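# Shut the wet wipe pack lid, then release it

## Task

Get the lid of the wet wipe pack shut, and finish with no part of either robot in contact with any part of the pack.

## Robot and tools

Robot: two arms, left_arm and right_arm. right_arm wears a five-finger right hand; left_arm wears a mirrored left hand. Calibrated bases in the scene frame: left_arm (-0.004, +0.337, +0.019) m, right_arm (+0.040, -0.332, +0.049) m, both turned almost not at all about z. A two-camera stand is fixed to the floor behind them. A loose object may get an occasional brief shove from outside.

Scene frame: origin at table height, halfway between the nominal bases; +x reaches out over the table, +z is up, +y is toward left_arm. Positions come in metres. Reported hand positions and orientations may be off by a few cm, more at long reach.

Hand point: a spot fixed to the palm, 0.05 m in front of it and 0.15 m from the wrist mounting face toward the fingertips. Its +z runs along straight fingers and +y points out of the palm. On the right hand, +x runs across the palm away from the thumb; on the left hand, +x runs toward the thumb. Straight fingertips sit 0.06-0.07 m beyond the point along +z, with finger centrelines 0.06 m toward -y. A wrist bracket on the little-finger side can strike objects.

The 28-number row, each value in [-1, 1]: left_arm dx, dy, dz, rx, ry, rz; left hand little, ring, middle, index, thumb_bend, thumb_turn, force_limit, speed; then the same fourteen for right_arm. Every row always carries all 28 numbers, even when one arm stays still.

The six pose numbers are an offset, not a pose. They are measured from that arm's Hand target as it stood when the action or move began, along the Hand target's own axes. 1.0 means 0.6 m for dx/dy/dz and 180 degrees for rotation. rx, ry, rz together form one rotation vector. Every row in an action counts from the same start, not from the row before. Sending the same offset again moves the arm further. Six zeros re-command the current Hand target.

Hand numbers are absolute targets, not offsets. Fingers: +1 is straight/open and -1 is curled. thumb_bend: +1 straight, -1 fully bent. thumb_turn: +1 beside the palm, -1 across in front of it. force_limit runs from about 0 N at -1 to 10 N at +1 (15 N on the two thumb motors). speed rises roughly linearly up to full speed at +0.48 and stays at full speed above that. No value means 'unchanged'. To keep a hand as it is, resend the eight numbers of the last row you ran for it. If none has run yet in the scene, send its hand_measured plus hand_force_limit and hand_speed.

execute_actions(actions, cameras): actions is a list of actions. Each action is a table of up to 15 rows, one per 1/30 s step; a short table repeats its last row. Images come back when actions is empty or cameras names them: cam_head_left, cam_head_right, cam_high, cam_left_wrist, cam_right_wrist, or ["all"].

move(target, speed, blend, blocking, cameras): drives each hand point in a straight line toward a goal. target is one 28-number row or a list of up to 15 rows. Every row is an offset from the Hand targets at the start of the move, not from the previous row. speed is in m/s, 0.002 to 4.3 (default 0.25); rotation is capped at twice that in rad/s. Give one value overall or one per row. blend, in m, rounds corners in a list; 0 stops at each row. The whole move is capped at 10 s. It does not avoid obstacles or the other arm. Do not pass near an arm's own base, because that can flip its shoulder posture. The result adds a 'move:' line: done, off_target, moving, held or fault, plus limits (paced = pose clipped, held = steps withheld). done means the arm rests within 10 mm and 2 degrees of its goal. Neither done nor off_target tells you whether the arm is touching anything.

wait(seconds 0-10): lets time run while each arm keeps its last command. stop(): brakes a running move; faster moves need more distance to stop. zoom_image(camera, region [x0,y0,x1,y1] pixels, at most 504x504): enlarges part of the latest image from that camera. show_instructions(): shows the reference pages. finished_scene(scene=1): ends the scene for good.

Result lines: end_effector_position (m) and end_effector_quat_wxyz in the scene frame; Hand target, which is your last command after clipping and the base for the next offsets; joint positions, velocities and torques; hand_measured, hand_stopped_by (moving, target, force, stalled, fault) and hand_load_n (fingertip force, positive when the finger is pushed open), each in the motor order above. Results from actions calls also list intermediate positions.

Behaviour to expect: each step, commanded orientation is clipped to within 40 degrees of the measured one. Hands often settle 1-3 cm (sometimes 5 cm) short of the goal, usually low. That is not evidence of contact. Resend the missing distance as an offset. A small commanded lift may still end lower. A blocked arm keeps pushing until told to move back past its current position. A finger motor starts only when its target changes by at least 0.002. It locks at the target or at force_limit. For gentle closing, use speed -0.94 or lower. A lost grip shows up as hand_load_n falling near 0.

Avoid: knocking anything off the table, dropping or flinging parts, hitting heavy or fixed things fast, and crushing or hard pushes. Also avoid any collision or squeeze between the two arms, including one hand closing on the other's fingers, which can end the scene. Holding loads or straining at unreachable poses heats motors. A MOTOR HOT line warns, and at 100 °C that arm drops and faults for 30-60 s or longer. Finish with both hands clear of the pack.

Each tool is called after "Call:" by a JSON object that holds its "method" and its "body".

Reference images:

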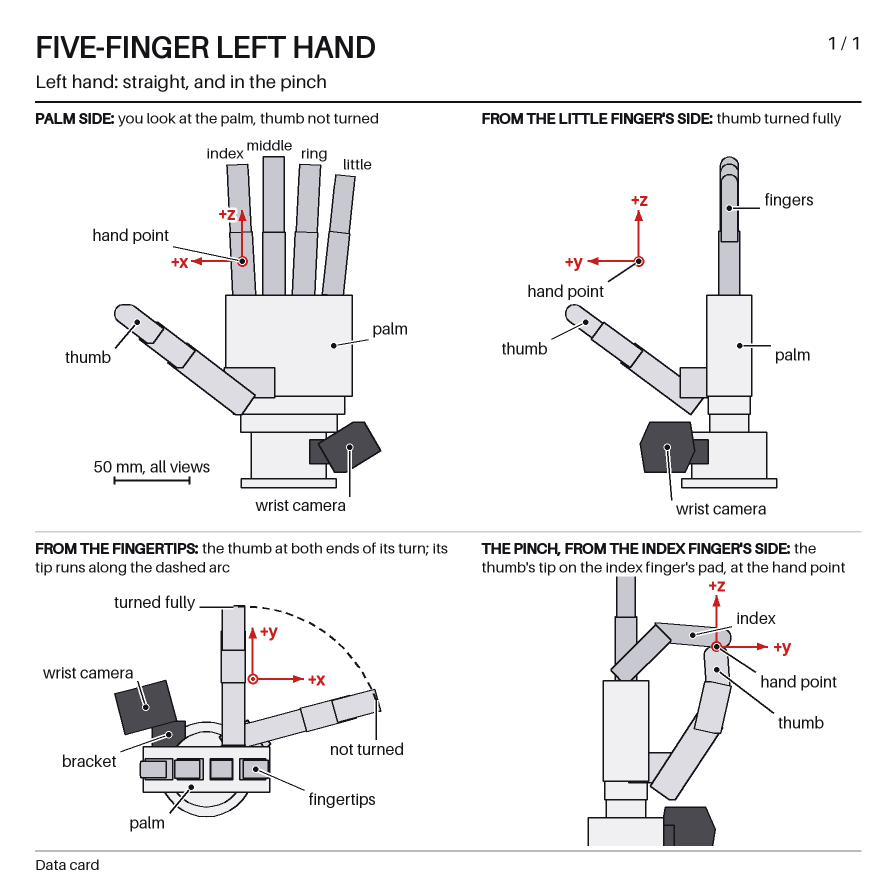

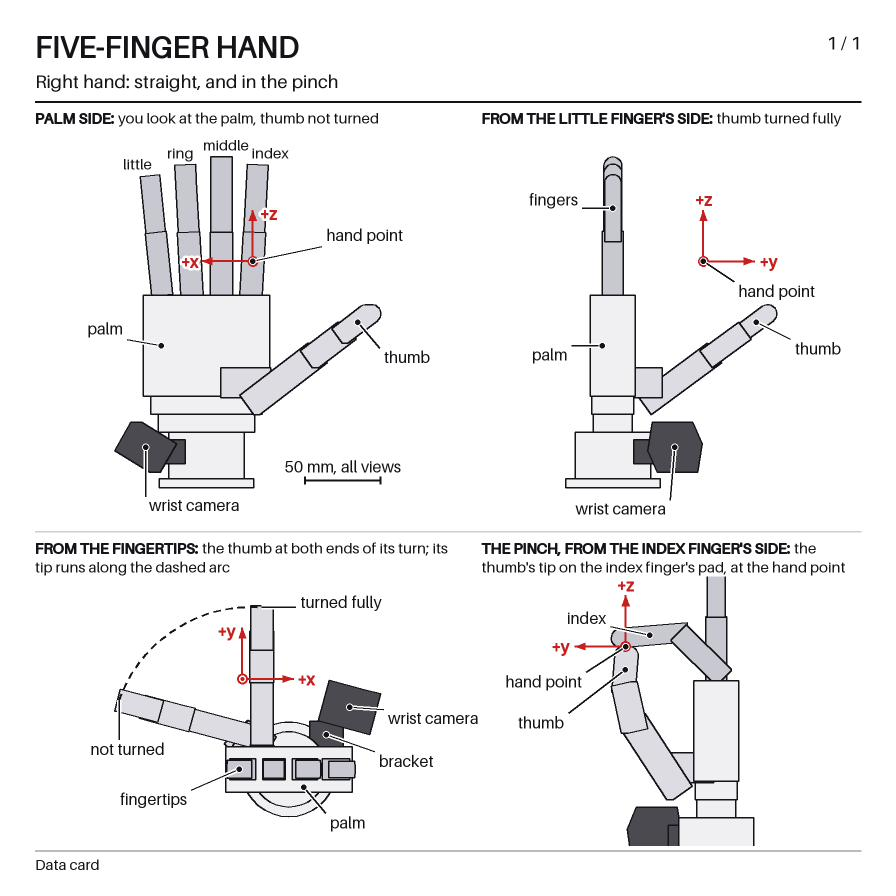

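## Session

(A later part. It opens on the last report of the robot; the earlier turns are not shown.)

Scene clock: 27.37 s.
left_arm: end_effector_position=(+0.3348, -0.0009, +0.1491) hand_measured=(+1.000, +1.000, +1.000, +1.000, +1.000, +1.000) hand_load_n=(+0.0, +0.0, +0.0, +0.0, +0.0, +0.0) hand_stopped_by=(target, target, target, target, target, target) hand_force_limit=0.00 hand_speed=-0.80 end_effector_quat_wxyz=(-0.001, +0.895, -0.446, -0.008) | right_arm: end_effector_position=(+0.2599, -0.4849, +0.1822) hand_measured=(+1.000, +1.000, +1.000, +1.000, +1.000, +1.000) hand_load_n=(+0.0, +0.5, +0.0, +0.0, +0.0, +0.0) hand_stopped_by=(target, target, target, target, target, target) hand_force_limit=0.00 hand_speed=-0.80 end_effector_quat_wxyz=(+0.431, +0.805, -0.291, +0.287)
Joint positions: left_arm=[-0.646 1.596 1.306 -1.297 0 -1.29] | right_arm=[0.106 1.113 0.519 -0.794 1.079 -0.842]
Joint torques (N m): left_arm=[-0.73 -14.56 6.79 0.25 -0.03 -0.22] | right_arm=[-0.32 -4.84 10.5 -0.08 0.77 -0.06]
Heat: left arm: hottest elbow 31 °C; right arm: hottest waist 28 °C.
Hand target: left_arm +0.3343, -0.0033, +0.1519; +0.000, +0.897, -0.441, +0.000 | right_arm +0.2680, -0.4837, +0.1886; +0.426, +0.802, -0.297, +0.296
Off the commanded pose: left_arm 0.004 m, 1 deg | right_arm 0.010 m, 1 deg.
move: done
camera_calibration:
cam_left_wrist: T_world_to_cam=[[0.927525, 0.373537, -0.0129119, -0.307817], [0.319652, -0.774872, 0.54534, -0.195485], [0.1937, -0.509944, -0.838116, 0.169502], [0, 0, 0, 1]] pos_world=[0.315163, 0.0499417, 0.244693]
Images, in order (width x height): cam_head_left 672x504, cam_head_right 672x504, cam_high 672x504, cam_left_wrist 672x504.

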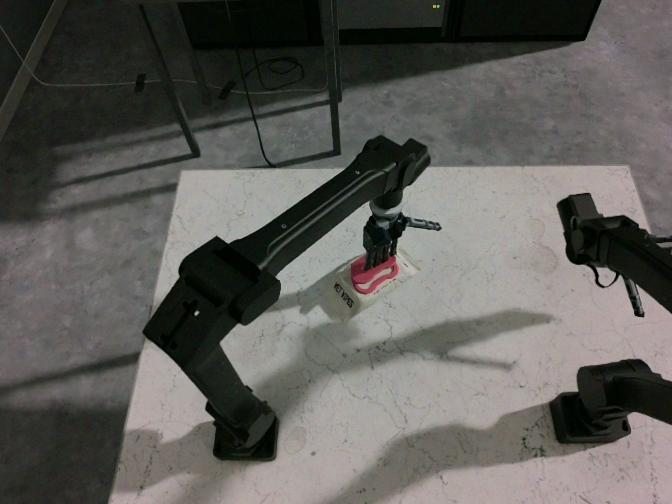

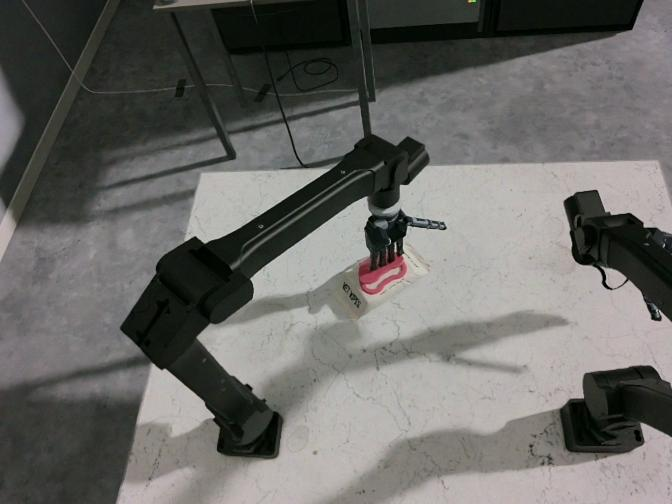

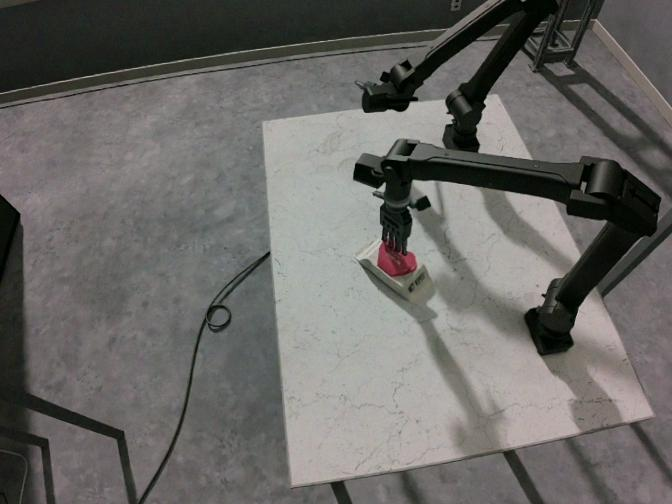

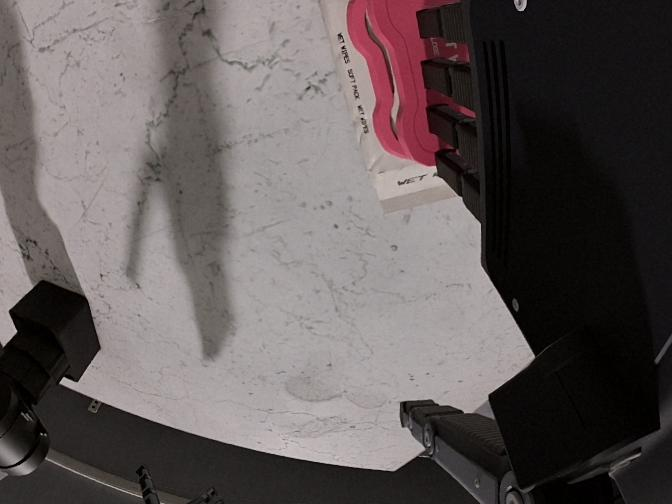

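Call:
{"method": "move", "body": {"target": [-0.0127,0.02,0.0333,0,0,0,1,1,1,1,1,1,0,-0.8,0,0,0,0,0,0,1,1,1,1,1,1,0,-0.8], "speed": 0.05, "cameras": ["cam_high","cam_left_wrist","cam_head_right","cam_head_left"]}}

Call:
{"method": "zoom_image", "body": {"camera": "cam_head_left", "region": [300, 180, 440, 340]}}

Call:
{"method": "zoom_image", "body": {"camera": "cam_high", "region": [335, 190, 455, 330]}}

Scene clock: 28.97 s.
left_arm: end_effector_position=(+0.3222, -0.0016, +0.1281) hand_measured=(+1.000, +1.000, +1.000, +1.000, +1.000, +1.000) hand_load_n=(+0.0, +0.0, +0.0, +0.0, +0.0, +0.0) hand_stopped_by=(target, target, target, target, target, target) hand_force_limit=0.00 hand_speed=-0.80 end_effector_quat_wxyz=(-0.002, +0.896, -0.445, -0.009) | right_arm: end_effector_position=(+0.2599, -0.4849, +0.1822) hand_measured=(+1.000, +1.000, +1.000, +1.000, +1.000, +1.000) hand_load_n=(+0.0, +0.0, +0.0, +0.0, +0.0, +0.0) hand_stopped_by=(target, target, target, target, target, target) hand_force_limit=0.00 hand_speed=-0.80 end_effector_quat_wxyz=(+0.431, +0.805, -0.291, +0.287)
Joint positions: left_arm=[-0.664 1.591 1.242 -1.24 -0.001 -1.311] | right_arm=[0.106 1.113 0.519 -0.794 1.079 -0.842]
Joint torques (N m): left_arm=[-0.91 -14.62 6.48 0.28 0.02 -0.21] | right_arm=[-0.26 -4.78 10.51 -0.09 0.77 -0.06]
Heat: left arm: hottest elbow 31 °C; right arm: hottest waist 28 °C.
Hand target: left_arm +0.3201, -0.0046, +0.1318; +0.000, +0.897, -0.441, +0.000 | right_arm +0.2680, -0.4837, +0.1886; +0.426, +0.802, -0.297, +0.296
Off the commanded pose: left_arm 0.005 m, 1 deg | right_arm 0.010 m, 1 deg.
move: done
camera_calibration:
cam_left_wrist: T_world_to_cam=[[0.926507, 0.376079, -0.0122447, -0.296005], [0.32193, -0.775418, 0.54322, -0.181008], [0.194799, -0.507238, -0.839501, 0.15376], [0, 0, 0, 1]] pos_world=[0.30257, 0.048957, 0.223785]
Images, in order (width x height): cam_head_left 672x504, cam_head_right 672x504, cam_high 672x504, cam_left_wrist 672x504.

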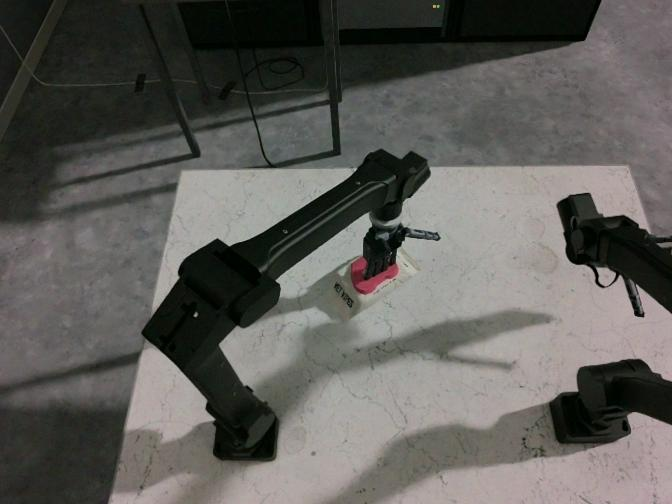

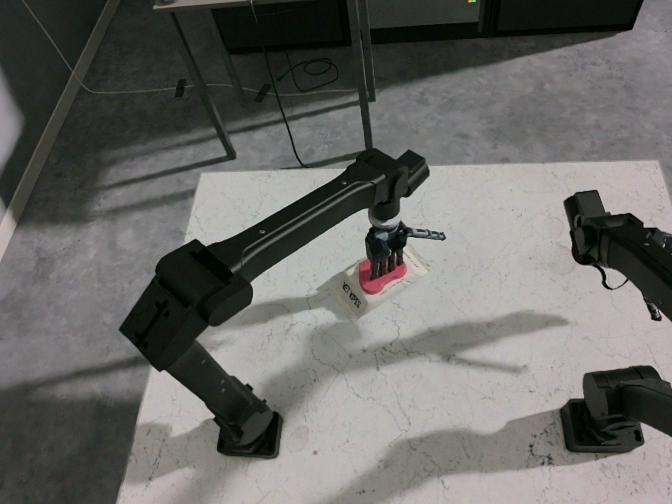

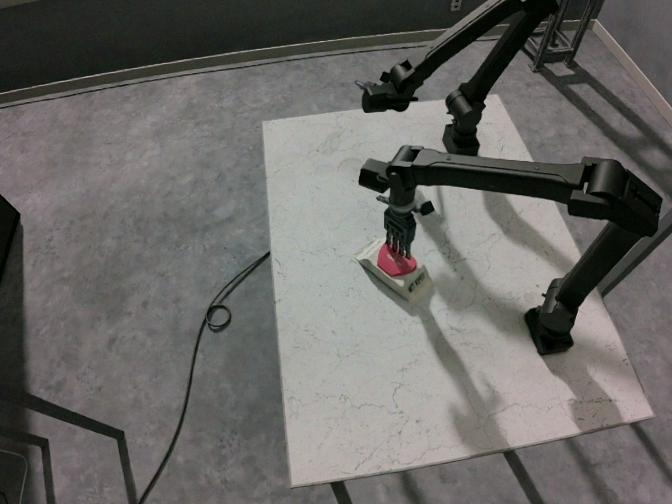

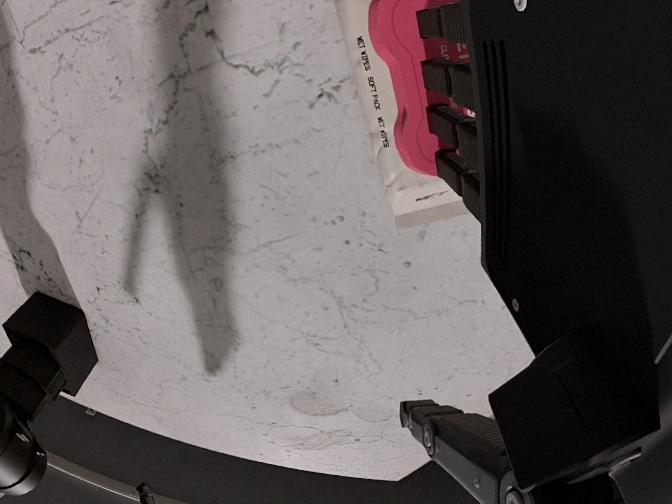

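Scaled by 3.150 from the camera's 672x504 image, which has a finer 960x720 frame.

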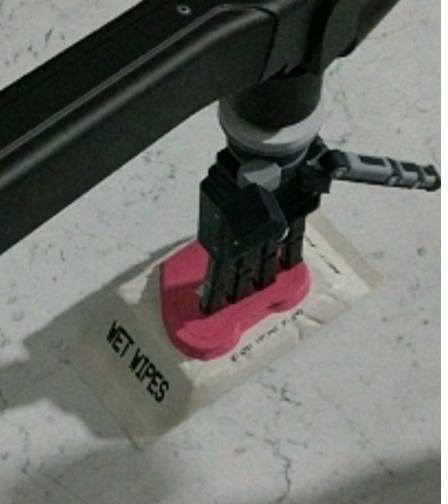

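Scaled by 3.600 from the camera's 672x504 image, which has a finer 960x720 frame.

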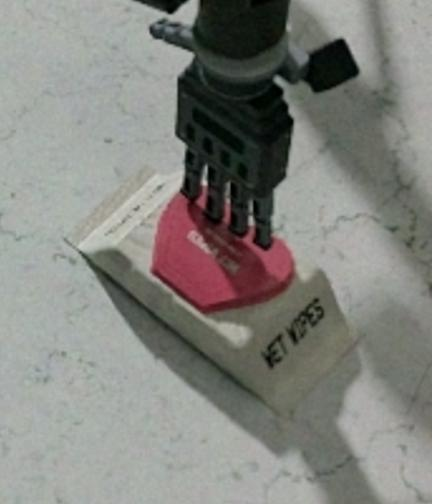

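Call:
{"method": "move", "body": {"target": [0,0.015,0.02,0,0,0,1,1,1,1,1,1,0,-0.8,0,0,0,0,0,0,1,1,1,1,1,1,0,-0.8], "speed": 0.05, "cameras": ["cam_high","cam_left_wrist","cam_head_left"]}}

Call:
{"method": "zoom_image", "body": {"camera": "cam_head_left", "region": [300, 180, 440, 340]}}

Call:
{"method": "zoom_image", "body": {"camera": "cam_high", "region": [335, 190, 455, 330]}}

Call:
{"method": "zoom_image", "body": {"camera": "cam_left_wrist", "region": [300, 0, 500, 250]}}

Scene clock: 30.17 s.
left_arm: end_effector_position=(+0.3207, -0.0039, +0.1240) hand_measured=(+1.000, +1.000, +1.000, +1.000, +1.000, +1.000) hand_load_n=(+0.0, +0.0, +0.5, +0.0, -0.5, +0.0) hand_stopped_by=(target, target, target, target, target, target) hand_force_limit=0.00 hand_speed=-0.80 end_effector_quat_wxyz=(-0.005, +0.898, -0.440, +0.000) | right_arm: end_effector_position=(+0.2599, -0.4849, +0.1822) hand_measured=(+1.000, +1.000, +1.000, +1.000, +1.000, +1.000) hand_load_n=(+0.0, +0.0, +0.0, +0.0, +0.0, +0.0) hand_stopped_by=(target, target, target, target, target, target) hand_force_limit=0.00 hand_speed=-0.80 end_effector_quat_wxyz=(+0.431, +0.805, -0.291, +0.287)
Joint positions: left_arm=[-0.674 1.582 1.221 -1.212 -0.009 -1.331] | right_arm=[0.106 1.113 0.519 -0.794 1.079 -0.842]
Joint torques (N m): left_arm=[-1.61 -13.22 5.97 0.43 0.3 -0.16] | right_arm=[-0.38 -4.72 10.5 -0.08 0.77 -0.06]
Heat: left arm: hottest elbow 31 °C; right arm: hottest waist 28 °C.
Hand target: left_arm +0.3129, -0.0100, +0.1198; +0.000, +0.897, -0.441, +0.000 | right_arm +0.2680, -0.4837, +0.1886; +0.426, +0.802, -0.297, +0.296
Off the commanded pose: left_arm 0.011 m, 1 deg | right_arm 0.010 m, 1 deg.
move: off_target (left_arm)
camera_calibration:
cam_left_wrist: T_world_to_cam=[[0.922701, 0.385506, 0.00280835, -0.294312], [0.32013, -0.770242, 0.551583, -0.18049], [0.214802, -0.508047, -0.834115, 0.142376], [0, 0, 0, 1]] pos_world=[0.298759, 0.0467713, 0.21914]
Images, in order (width x height): cam_head_left 672x504, cam_high 672x504, cam_left_wrist 672x504.

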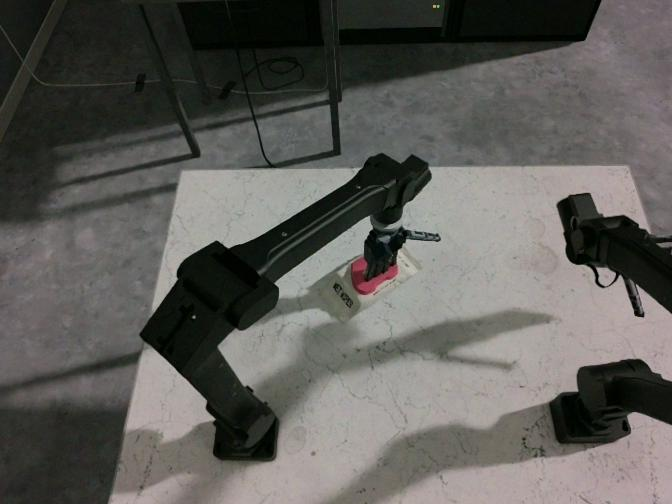

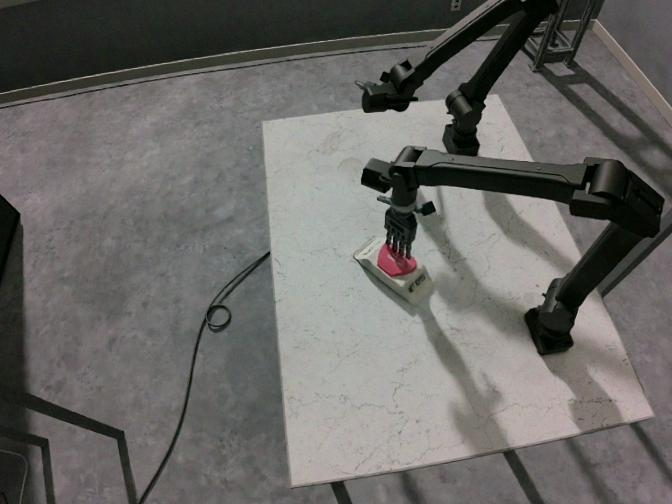

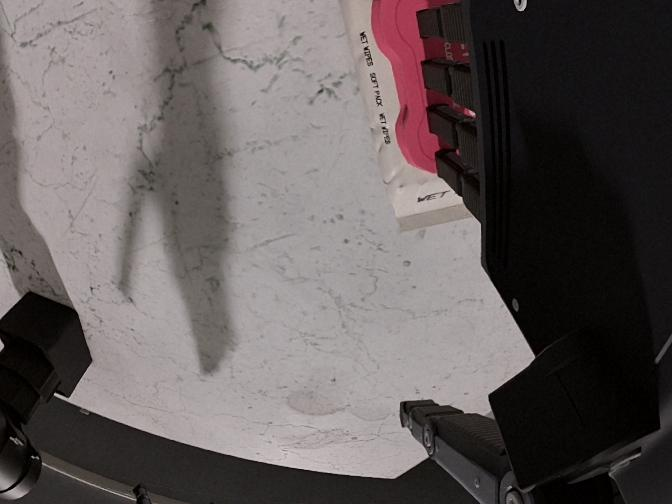

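Scaled by 3.150 from the camera's 672x504 image, which has a finer 960x720 frame.

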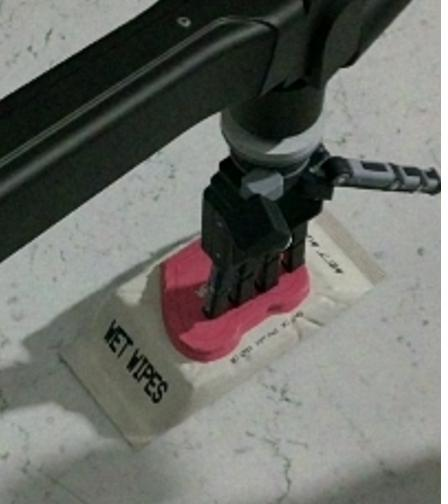

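Scaled by 3.600 from the camera's 672x504 image, which has a finer 960x720 frame.

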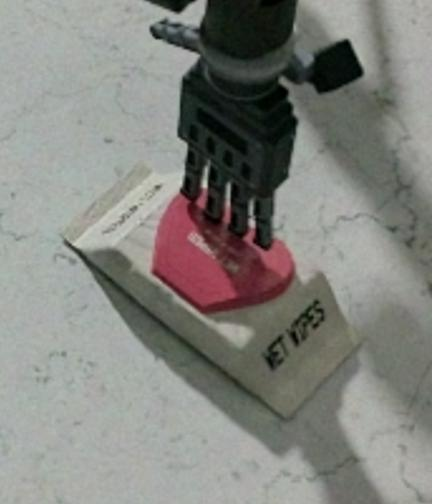

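Scaled by 2.016 from the camera's 672x504 image, which has a finer 960x720 frame.

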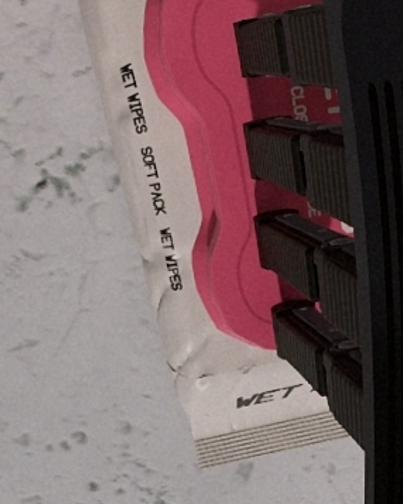

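Call:
{"method": "move", "body": {"target": [0,-0.008,0.022,0,0,0,1,1,1,1,1,1,0,-0.8,0,0,0,0,0,0,1,1,1,1,1,1,0,-0.8], "speed": 0.05, "cameras": ["cam_head_left"]}}

Call:
{"method": "zoom_image", "body": {"camera": "cam_head_left", "region": [300, 180, 440, 340]}}

Scene clock: 31.33 s.
left_arm: end_effector_position=(+0.3206, -0.0038, +0.1206) hand_measured=(+1.000, +1.000, +1.000, +1.000, +1.000, +1.000) hand_load_n=(+0.0, +0.0, +0.0, +0.0, +0.0, +0.0) hand_stopped_by=(target, target, target, target, target, target) hand_force_limit=0.00 hand_speed=-0.80 end_effector_quat_wxyz=(-0.004, +0.898, -0.440, +0.005) | right_arm: end_effector_position=(+0.2599, -0.4849, +0.1822) hand_measured=(+1.000, +1.000, +1.000, +1.000, +1.000, +1.000) hand_load_n=(+0.0, +0.0, +0.0, +0.0, +0.0, +0.0) hand_stopped_by=(target, target, target, target, target, target) hand_force_limit=0.00 hand_speed=-0.80 end_effector_quat_wxyz=(+0.431, +0.805, -0.291, +0.287)
Joint positions: left_arm=[-0.674 1.579 1.207 -1.192 -0.009 -1.332] | right_arm=[0.106 1.113 0.519 -0.794 1.079 -0.842]
Joint torques (N m): left_arm=[-0.85 -11.46 5.64 0.92 0.3 -0.07] | right_arm=[-0.32 -4.72 10.5 -0.06 0.77 -0.06]
Heat: left arm: hottest elbow 31 °C; right arm: hottest waist 28 °C.
Hand target: left_arm +0.3168, -0.0071, +0.1068; +0.000, +0.897, -0.441, +0.000 | right_arm +0.2680, -0.4837, +0.1886; +0.426, +0.802, -0.297, +0.296
Off the commanded pose: left_arm 0.015 m, 1 deg | right_arm 0.010 m, 1 deg.
move: off_target (left_arm)
Images, in order (width x height): cam_head_left 672x504.

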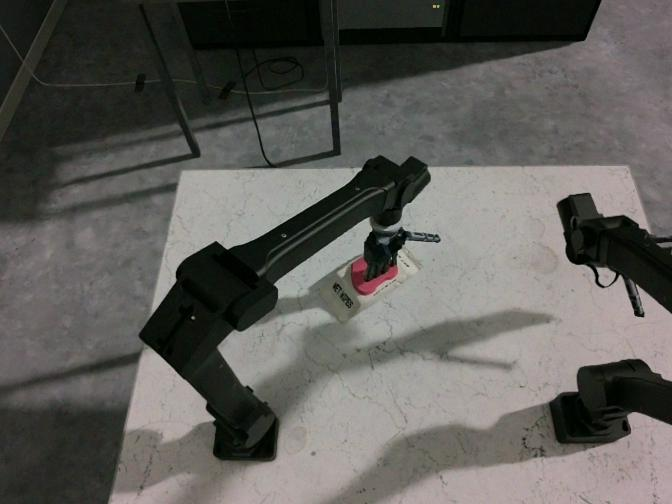

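Scaled by 3.150 from the camera's 672x504 image, which has a finer 960x720 frame.

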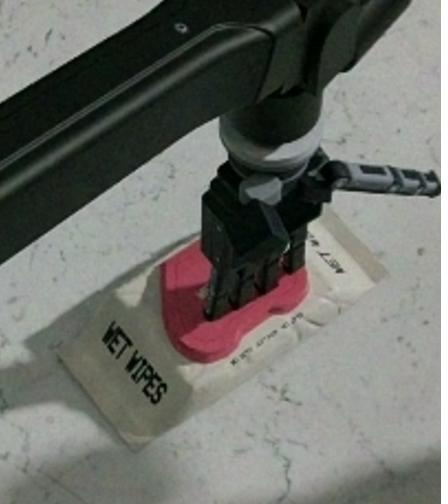

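Call:
{"method": "move", "body": {"target": [[0,-0.01,-0.2,0,0,0,1,1,1,1,1,1,0,-0.8,0,0,0,0,0,0,1,1,1,1,1,1,0,-0.8],[0,-0.25,-0.25,0,0,0,1,1,1,1,1,1,0,-0.8,0,0,0,0,0,0,1,1,1,1,1,1,0,-0.8]], "speed": 0.15, "blend": 0.03, "cameras": ["all"]}}

Call:
{"method": "zoom_image", "body": {"camera": "cam_head_left", "region": [300, 180, 440, 340]}}

Call:
{"method": "zoom_image", "body": {"camera": "cam_high", "region": [335, 190, 455, 330]}}

Call:
{"method": "zoom_image", "body": {"camera": "cam_left_wrist", "region": [150, 0, 400, 250]}}

Scene clock: 34.53 s.
left_arm: end_effector_position=(+0.4243, +0.0912, +0.2422) hand_measured=(+1.000, +1.000, +1.000, +1.000, +1.000, +1.000) hand_load_n=(+0.0, +0.0, +0.0, +0.0, +0.0, +0.0) hand_stopped_by=(target, target, target, target, target, target) hand_force_limit=0.00 hand_speed=-0.80 end_effector_quat_wxyz=(+0.000, +0.901, -0.433, -0.015) | right_arm: end_effector_position=(+0.2599, -0.4849, +0.1822) hand_measured=(+1.000, +1.000, +1.000, +1.000, +1.000, +1.000) hand_load_n=(+0.0, +0.0, +0.0, +0.0, +0.0, +0.0) hand_stopped_by=(target, target, target, target, target, target) hand_force_limit=0.00 hand_speed=-0.80 end_effector_quat_wxyz=(+0.431, +0.805, -0.291, +0.287)
Joint positions: left_arm=[-0.386 1.647 1.615 -1.569 -0.003 -1.059] | right_arm=[0.106 1.113 0.519 -0.794 1.079 -0.842]
Joint torques (N m): left_arm=[-0.62 -13.68 12.05 -0.54 0.06 0.14] | right_arm=[-0.32 -4.84 10.5 -0.08 0.77 -0.06]
Heat: left arm: hottest elbow 32 °C; right arm: hottest elbow 29 °C.
Hand target: left_arm +0.4355, +0.0844, +0.2567; +0.000, +0.897, -0.441, +0.000 | right_arm +0.2680, -0.4837, +0.1886; +0.426, +0.802, -0.297, +0.296
Off the commanded pose: left_arm 0.020 m, 2 deg | right_arm 0.010 m, 1 deg.
move: off_target (left_arm)
camera_calibration:
cam_left_wrist: T_world_to_cam=[[0.915896, 0.400744, -0.0232187, -0.419151], [0.34951, -0.767678, 0.537134, -0.214796], [0.197429, -0.500074, -0.843177, 0.275865], [0, 0, 0, 1]] pos_world=[0.404508, 0.141031, 0.338246]

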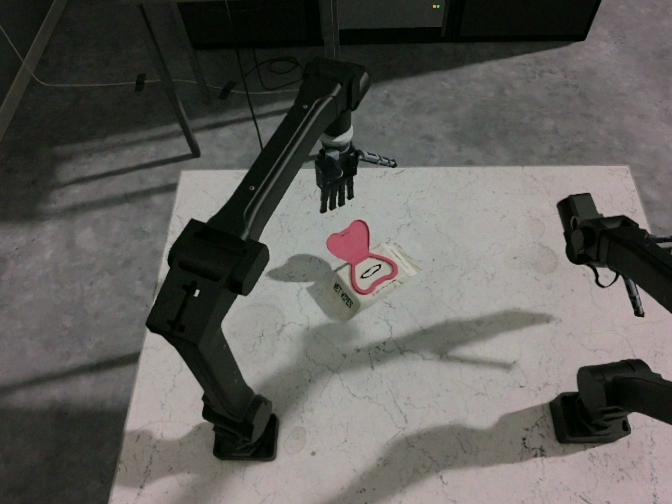

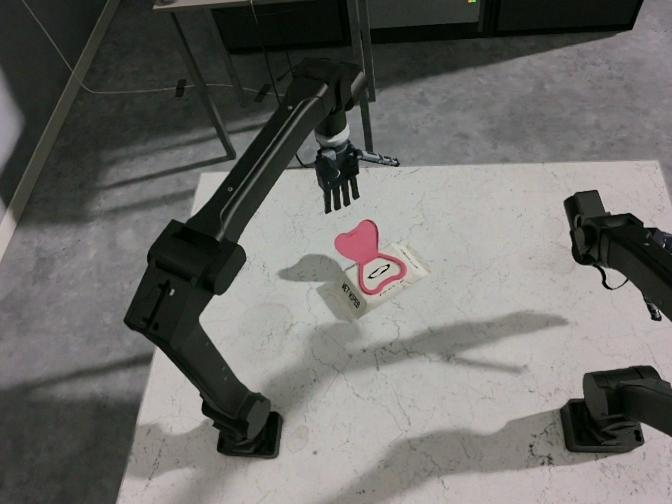

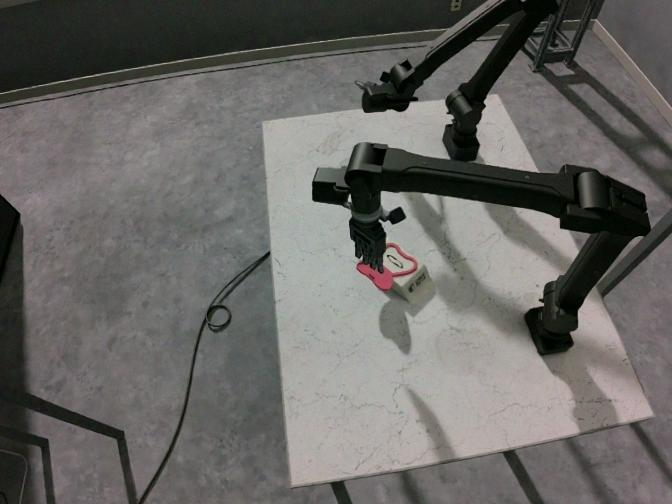

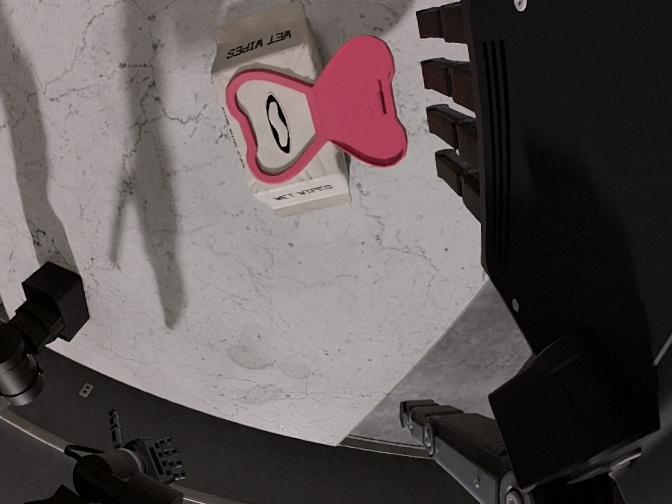

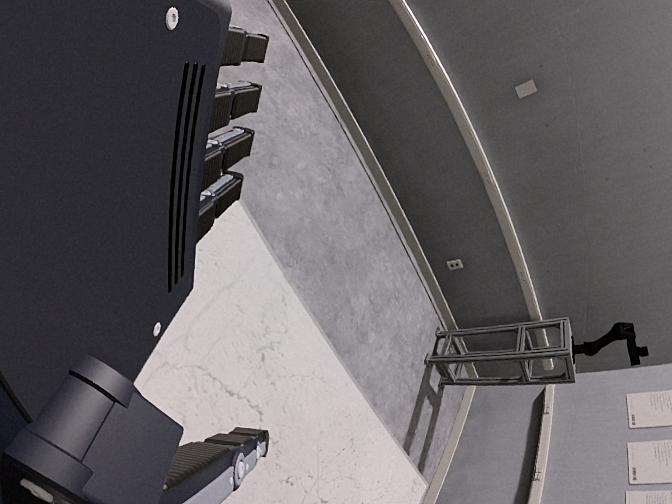

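Scaled by 3.150 from the camera's 672x504 image, which has a finer 960x720 frame.

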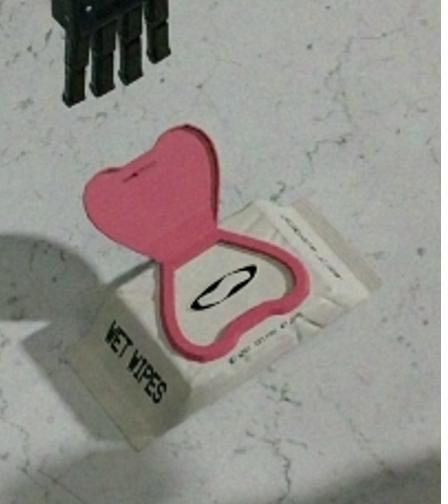

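Scaled by 3.600 from the camera's 672x504 image, which has a finer 960x720 frame.

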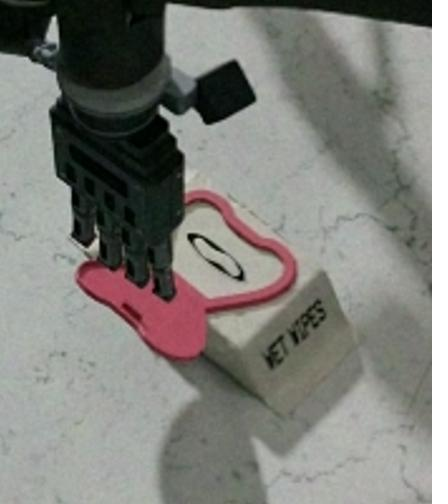

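Scaled by 2.016 from the camera's 672x504 image, which has a finer 960x720 frame.

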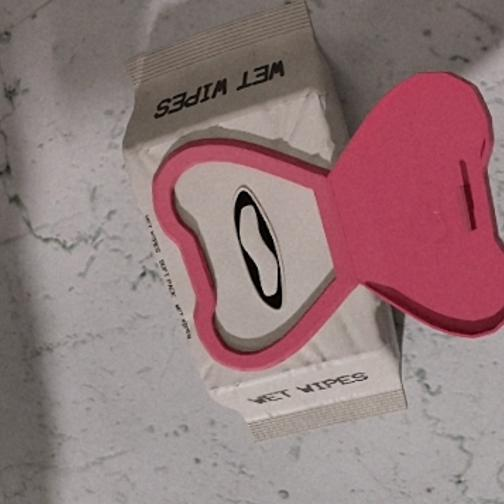

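Call:
{"method": "move", "body": {"target": [[-0.0102,-0.0828,0.1162,0,0,0,1,1,1,1,1,1,0,-0.8,0,0,0,0,0,0,1,1,1,1,1,1,0,-0.8],[-0.0083,-0.0329,0.1662,0,0,0,1,1,1,1,1,1,0,-0.8,0,0,0,0,0,0,1,1,1,1,1,1,0,-0.8],[-0.0043,0.0738,0.1612,0,0,0,1,1,1,1,1,1,0,-0.8,0,0,0,0,0,0,1,1,1,1,1,1,0,-0.8],[-0.002,0.1397,0.133,0,0,0,1,1,1,1,1,1,0,-0.8,0,0,0,0,0,0,1,1,1,1,1,1,0,-0.8],[0,0.1982,0.1413,0,0,0,1,1,1,1,1,1,0,-0.8,0,0,0,0,0,0,1,1,1,1,1,1,0,-0.8],[0.0012,0.2228,0.1747,0,0,0,1,1,1,1,1,1,0,-0.8,0,0,0,0,0,0,1,1,1,1,1,1,0,-0.8],[-0.0067,0.2417,0.1995,0,0,0,1,1,1,1,1,1,0,-0.8,0,0,0,0,0,0,1,1,1,1,1,1,0,-0.8],[-0.0097,0.2593,0.2178,0,0,0,1,1,1,1,1,1,0,-0.8,0,0,0,0,0,0,1,1,1,1,1,1,0,-0.8]], "speed": 0.08, "blend": 0.008, "cameras": ["cam_high","cam_left_wrist","cam_head_left"]}}

Call:
{"method": "zoom_image", "body": {"camera": "cam_head_left", "region": [300, 180, 440, 340]}}

Call:
{"method": "zoom_image", "body": {"camera": "cam_left_wrist", "region": [300, 0, 500, 250]}}

Scene clock: 42.50 s.
left_arm: end_effector_position=(+0.3131, -0.0024, +0.1265) hand_measured=(+1.000, +1.000, +1.000, +1.000, +1.000, +1.000) hand_load_n=(+0.0, +0.0, +0.0, +0.0, +0.0, +0.0) hand_stopped_by=(target, target, target, target, target, target) hand_force_limit=0.00 hand_speed=-0.80 end_effector_quat_wxyz=(-0.004, +0.896, -0.444, -0.003) | right_arm: end_effector_position=(+0.2599, -0.4849, +0.1822) hand_measured=(+1.000, +1.000, +1.000, +1.000, +1.000, +1.000) hand_load_n=(+0.0, +0.0, +0.0, +0.0, +0.0, +0.0) hand_stopped_by=(target, target, target, target, target, target) hand_force_limit=0.00 hand_speed=-0.80 end_effector_quat_wxyz=(+0.431, +0.805, -0.291, +0.287)
Joint positions: left_arm=[-0.68 1.568 1.211 -1.221 -0.006 -1.329] | right_arm=[0.106 1.113 0.519 -0.794 1.079 -0.842]
Joint torques (N m): left_arm=[-1.14 -13.51 6.27 0.28 0.18 -0.19] | right_arm=[-0.32 -4.78 10.5 -0.08 0.77 -0.06]
Heat: left arm: hottest elbow 32 °C; right arm: hottest elbow 29 °C.
Hand target: left_arm +0.3087, -0.0059, +0.1260; +0.000, +0.897, -0.442, +0.000 | right_arm +0.2680, -0.4837, +0.1886; +0.426, +0.802, -0.297, +0.296
Off the commanded pose: left_arm 0.006 m, 1 deg | right_arm 0.010 m, 1 deg.
move: done; blend cut to 0.0077 m at target 7
camera_calibration:
cam_left_wrist: T_world_to_cam=[[0.925779, 0.378054, -0.00291829, -0.288158], [0.317525, -0.77332, 0.548775, -0.177122], [0.20521, -0.508971, -0.835965, 0.15008], [0, 0, 0, 1]] pos_world=[0.292213, 0.0483539, 0.22182]
Images, in order (width x height): cam_head_left 672x504, cam_high 672x504, cam_left_wrist 672x504.

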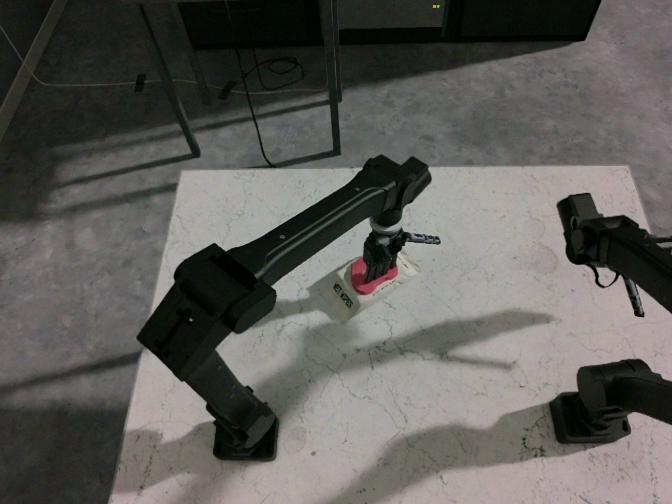

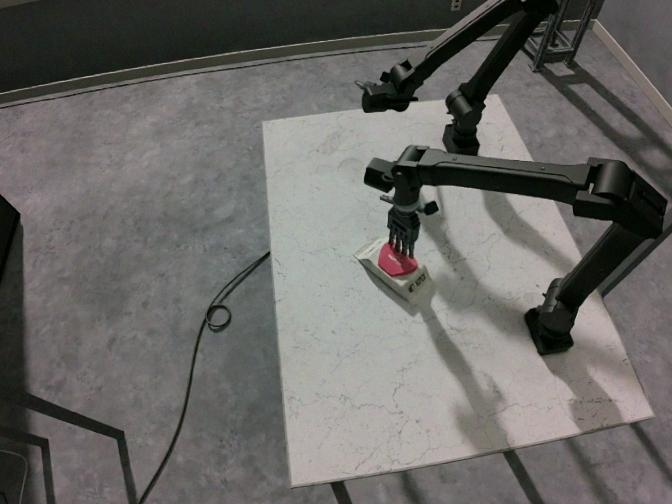

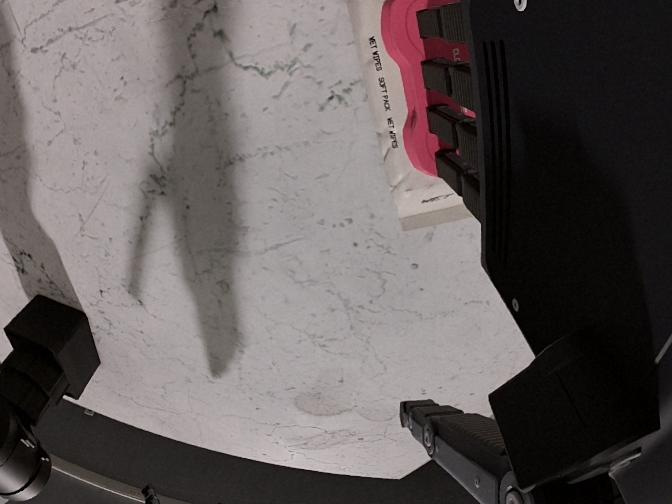

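Scaled by 3.150 from the camera's 672x504 image, which has a finer 960x720 frame.

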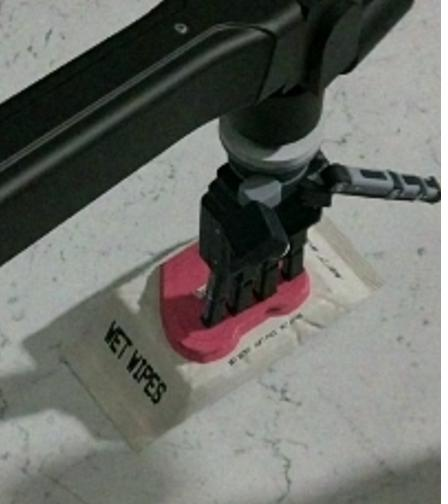

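Scaled by 2.016 from the camera's 672x504 image, which has a finer 960x720 frame.

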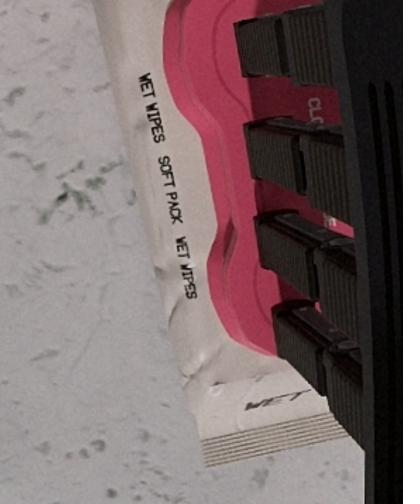

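Call:
{"method": "move", "body": {"target": [-0.003,0,0.055,0,0,0,1,1,1,1,1,1,0,-0.8,0,0,0,0,0,0,1,1,1,1,1,1,0,-0.8], "speed": 0.04, "cameras": ["cam_left_wrist","cam_head_left"]}}

Call:
{"method": "zoom_image", "body": {"camera": "cam_head_left", "region": [300, 180, 440, 340]}}

Call:
{"method": "zoom_image", "body": {"camera": "cam_left_wrist", "region": [300, 0, 500, 250]}}

Scene clock: 44.23 s.
left_arm: end_effector_position=(+0.3117, -0.0018, +0.1191) hand_measured=(+1.000, +1.000, +1.000, +1.000, +1.000, +1.000) hand_load_n=(+0.0, +0.0, +0.0, +0.0, +0.0, +0.0) hand_stopped_by=(target, target, target, target, target, target) hand_force_limit=0.00 hand_speed=-0.80 end_effector_quat_wxyz=(+0.001, +0.896, -0.443, +0.014) | right_arm: end_effector_position=(+0.2599, -0.4849, +0.1822) hand_measured=(+1.000, +1.000, +1.000, +1.000, +1.000, +1.000) hand_load_n=(+0.0, +0.0, +0.0, +0.0, +0.0, +0.0) hand_stopped_by=(target, target, target, target, target, target) hand_force_limit=0.00 hand_speed=-0.80 end_effector_quat_wxyz=(+0.431, +0.805, -0.291, +0.287)
Joint positions: left_arm=[-0.681 1.549 1.166 -1.16 -0.004 -1.33] | right_arm=[0.106 1.113 0.519 -0.794 1.079 -0.842]
Joint torques (N m): left_arm=[-0.97 -9.17 5.09 1.25 0.11 -0.18] | right_arm=[-0.38 -4.78 10.51 -0.05 0.77 -0.06]
Heat: left arm: hottest elbow 32 °C; right arm: hottest elbow 29 °C.
Hand target: left_arm +0.3077, -0.0045, +0.0930; +0.000, +0.897, -0.441, +0.001 | right_arm +0.2680, -0.4837, +0.1886; +0.426, +0.802, -0.297, +0.296
Off the commanded pose: left_arm 0.027 m, 2 deg | right_arm 0.010 m, 1 deg.
move: off_target (left_arm)
camera_calibration:
cam_left_wrist: T_world_to_cam=[[0.925489, 0.37857, 0.012484, -0.288902], [0.303232, -0.760256, 0.57451, -0.170791], [0.226983, -0.527917, -0.818402, 0.135545], [0, 0, 0, 1]] pos_world=[0.288398, 0.0510811, 0.212658]
Images, in order (width x height): cam_head_left 672x504, cam_left_wrist 672x504.

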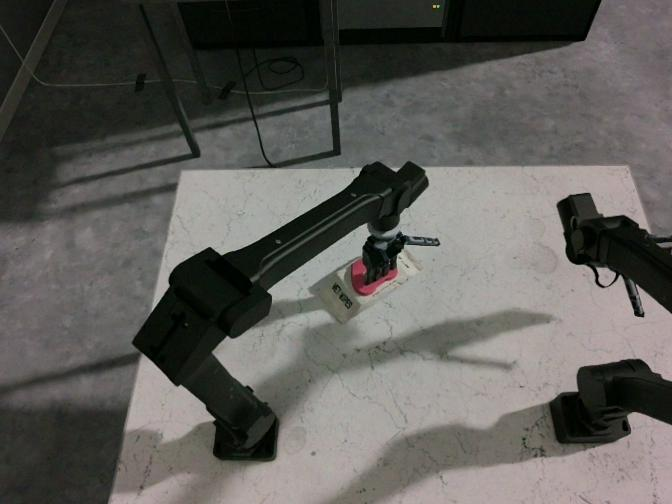

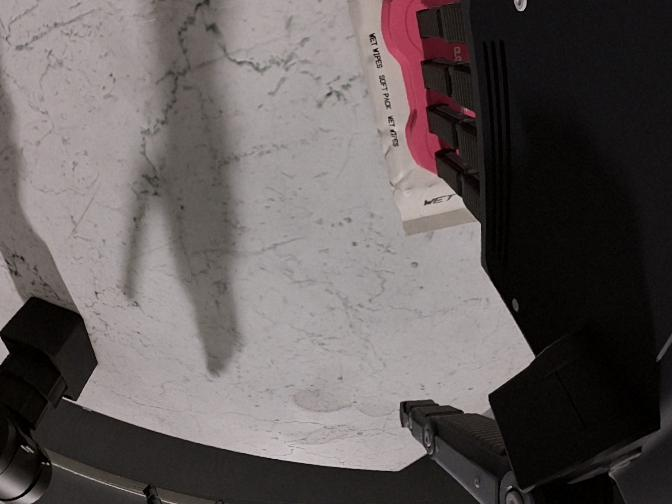

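Scaled by 3.150 from the camera's 672x504 image, which has a finer 960x720 frame.

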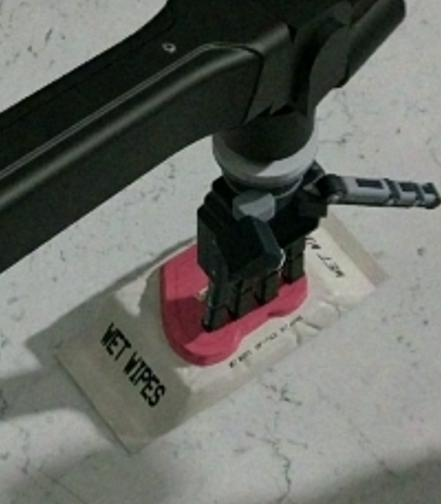

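Scaled by 2.016 from the camera's 672x504 image, which has a finer 960x720 frame.

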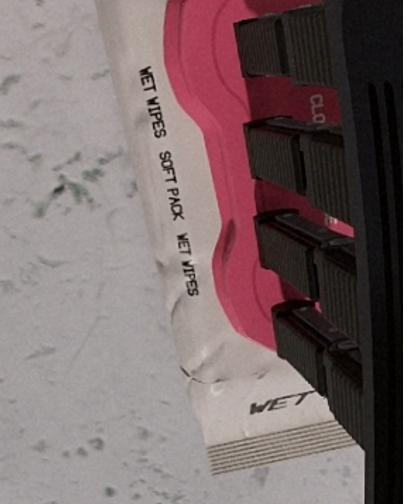

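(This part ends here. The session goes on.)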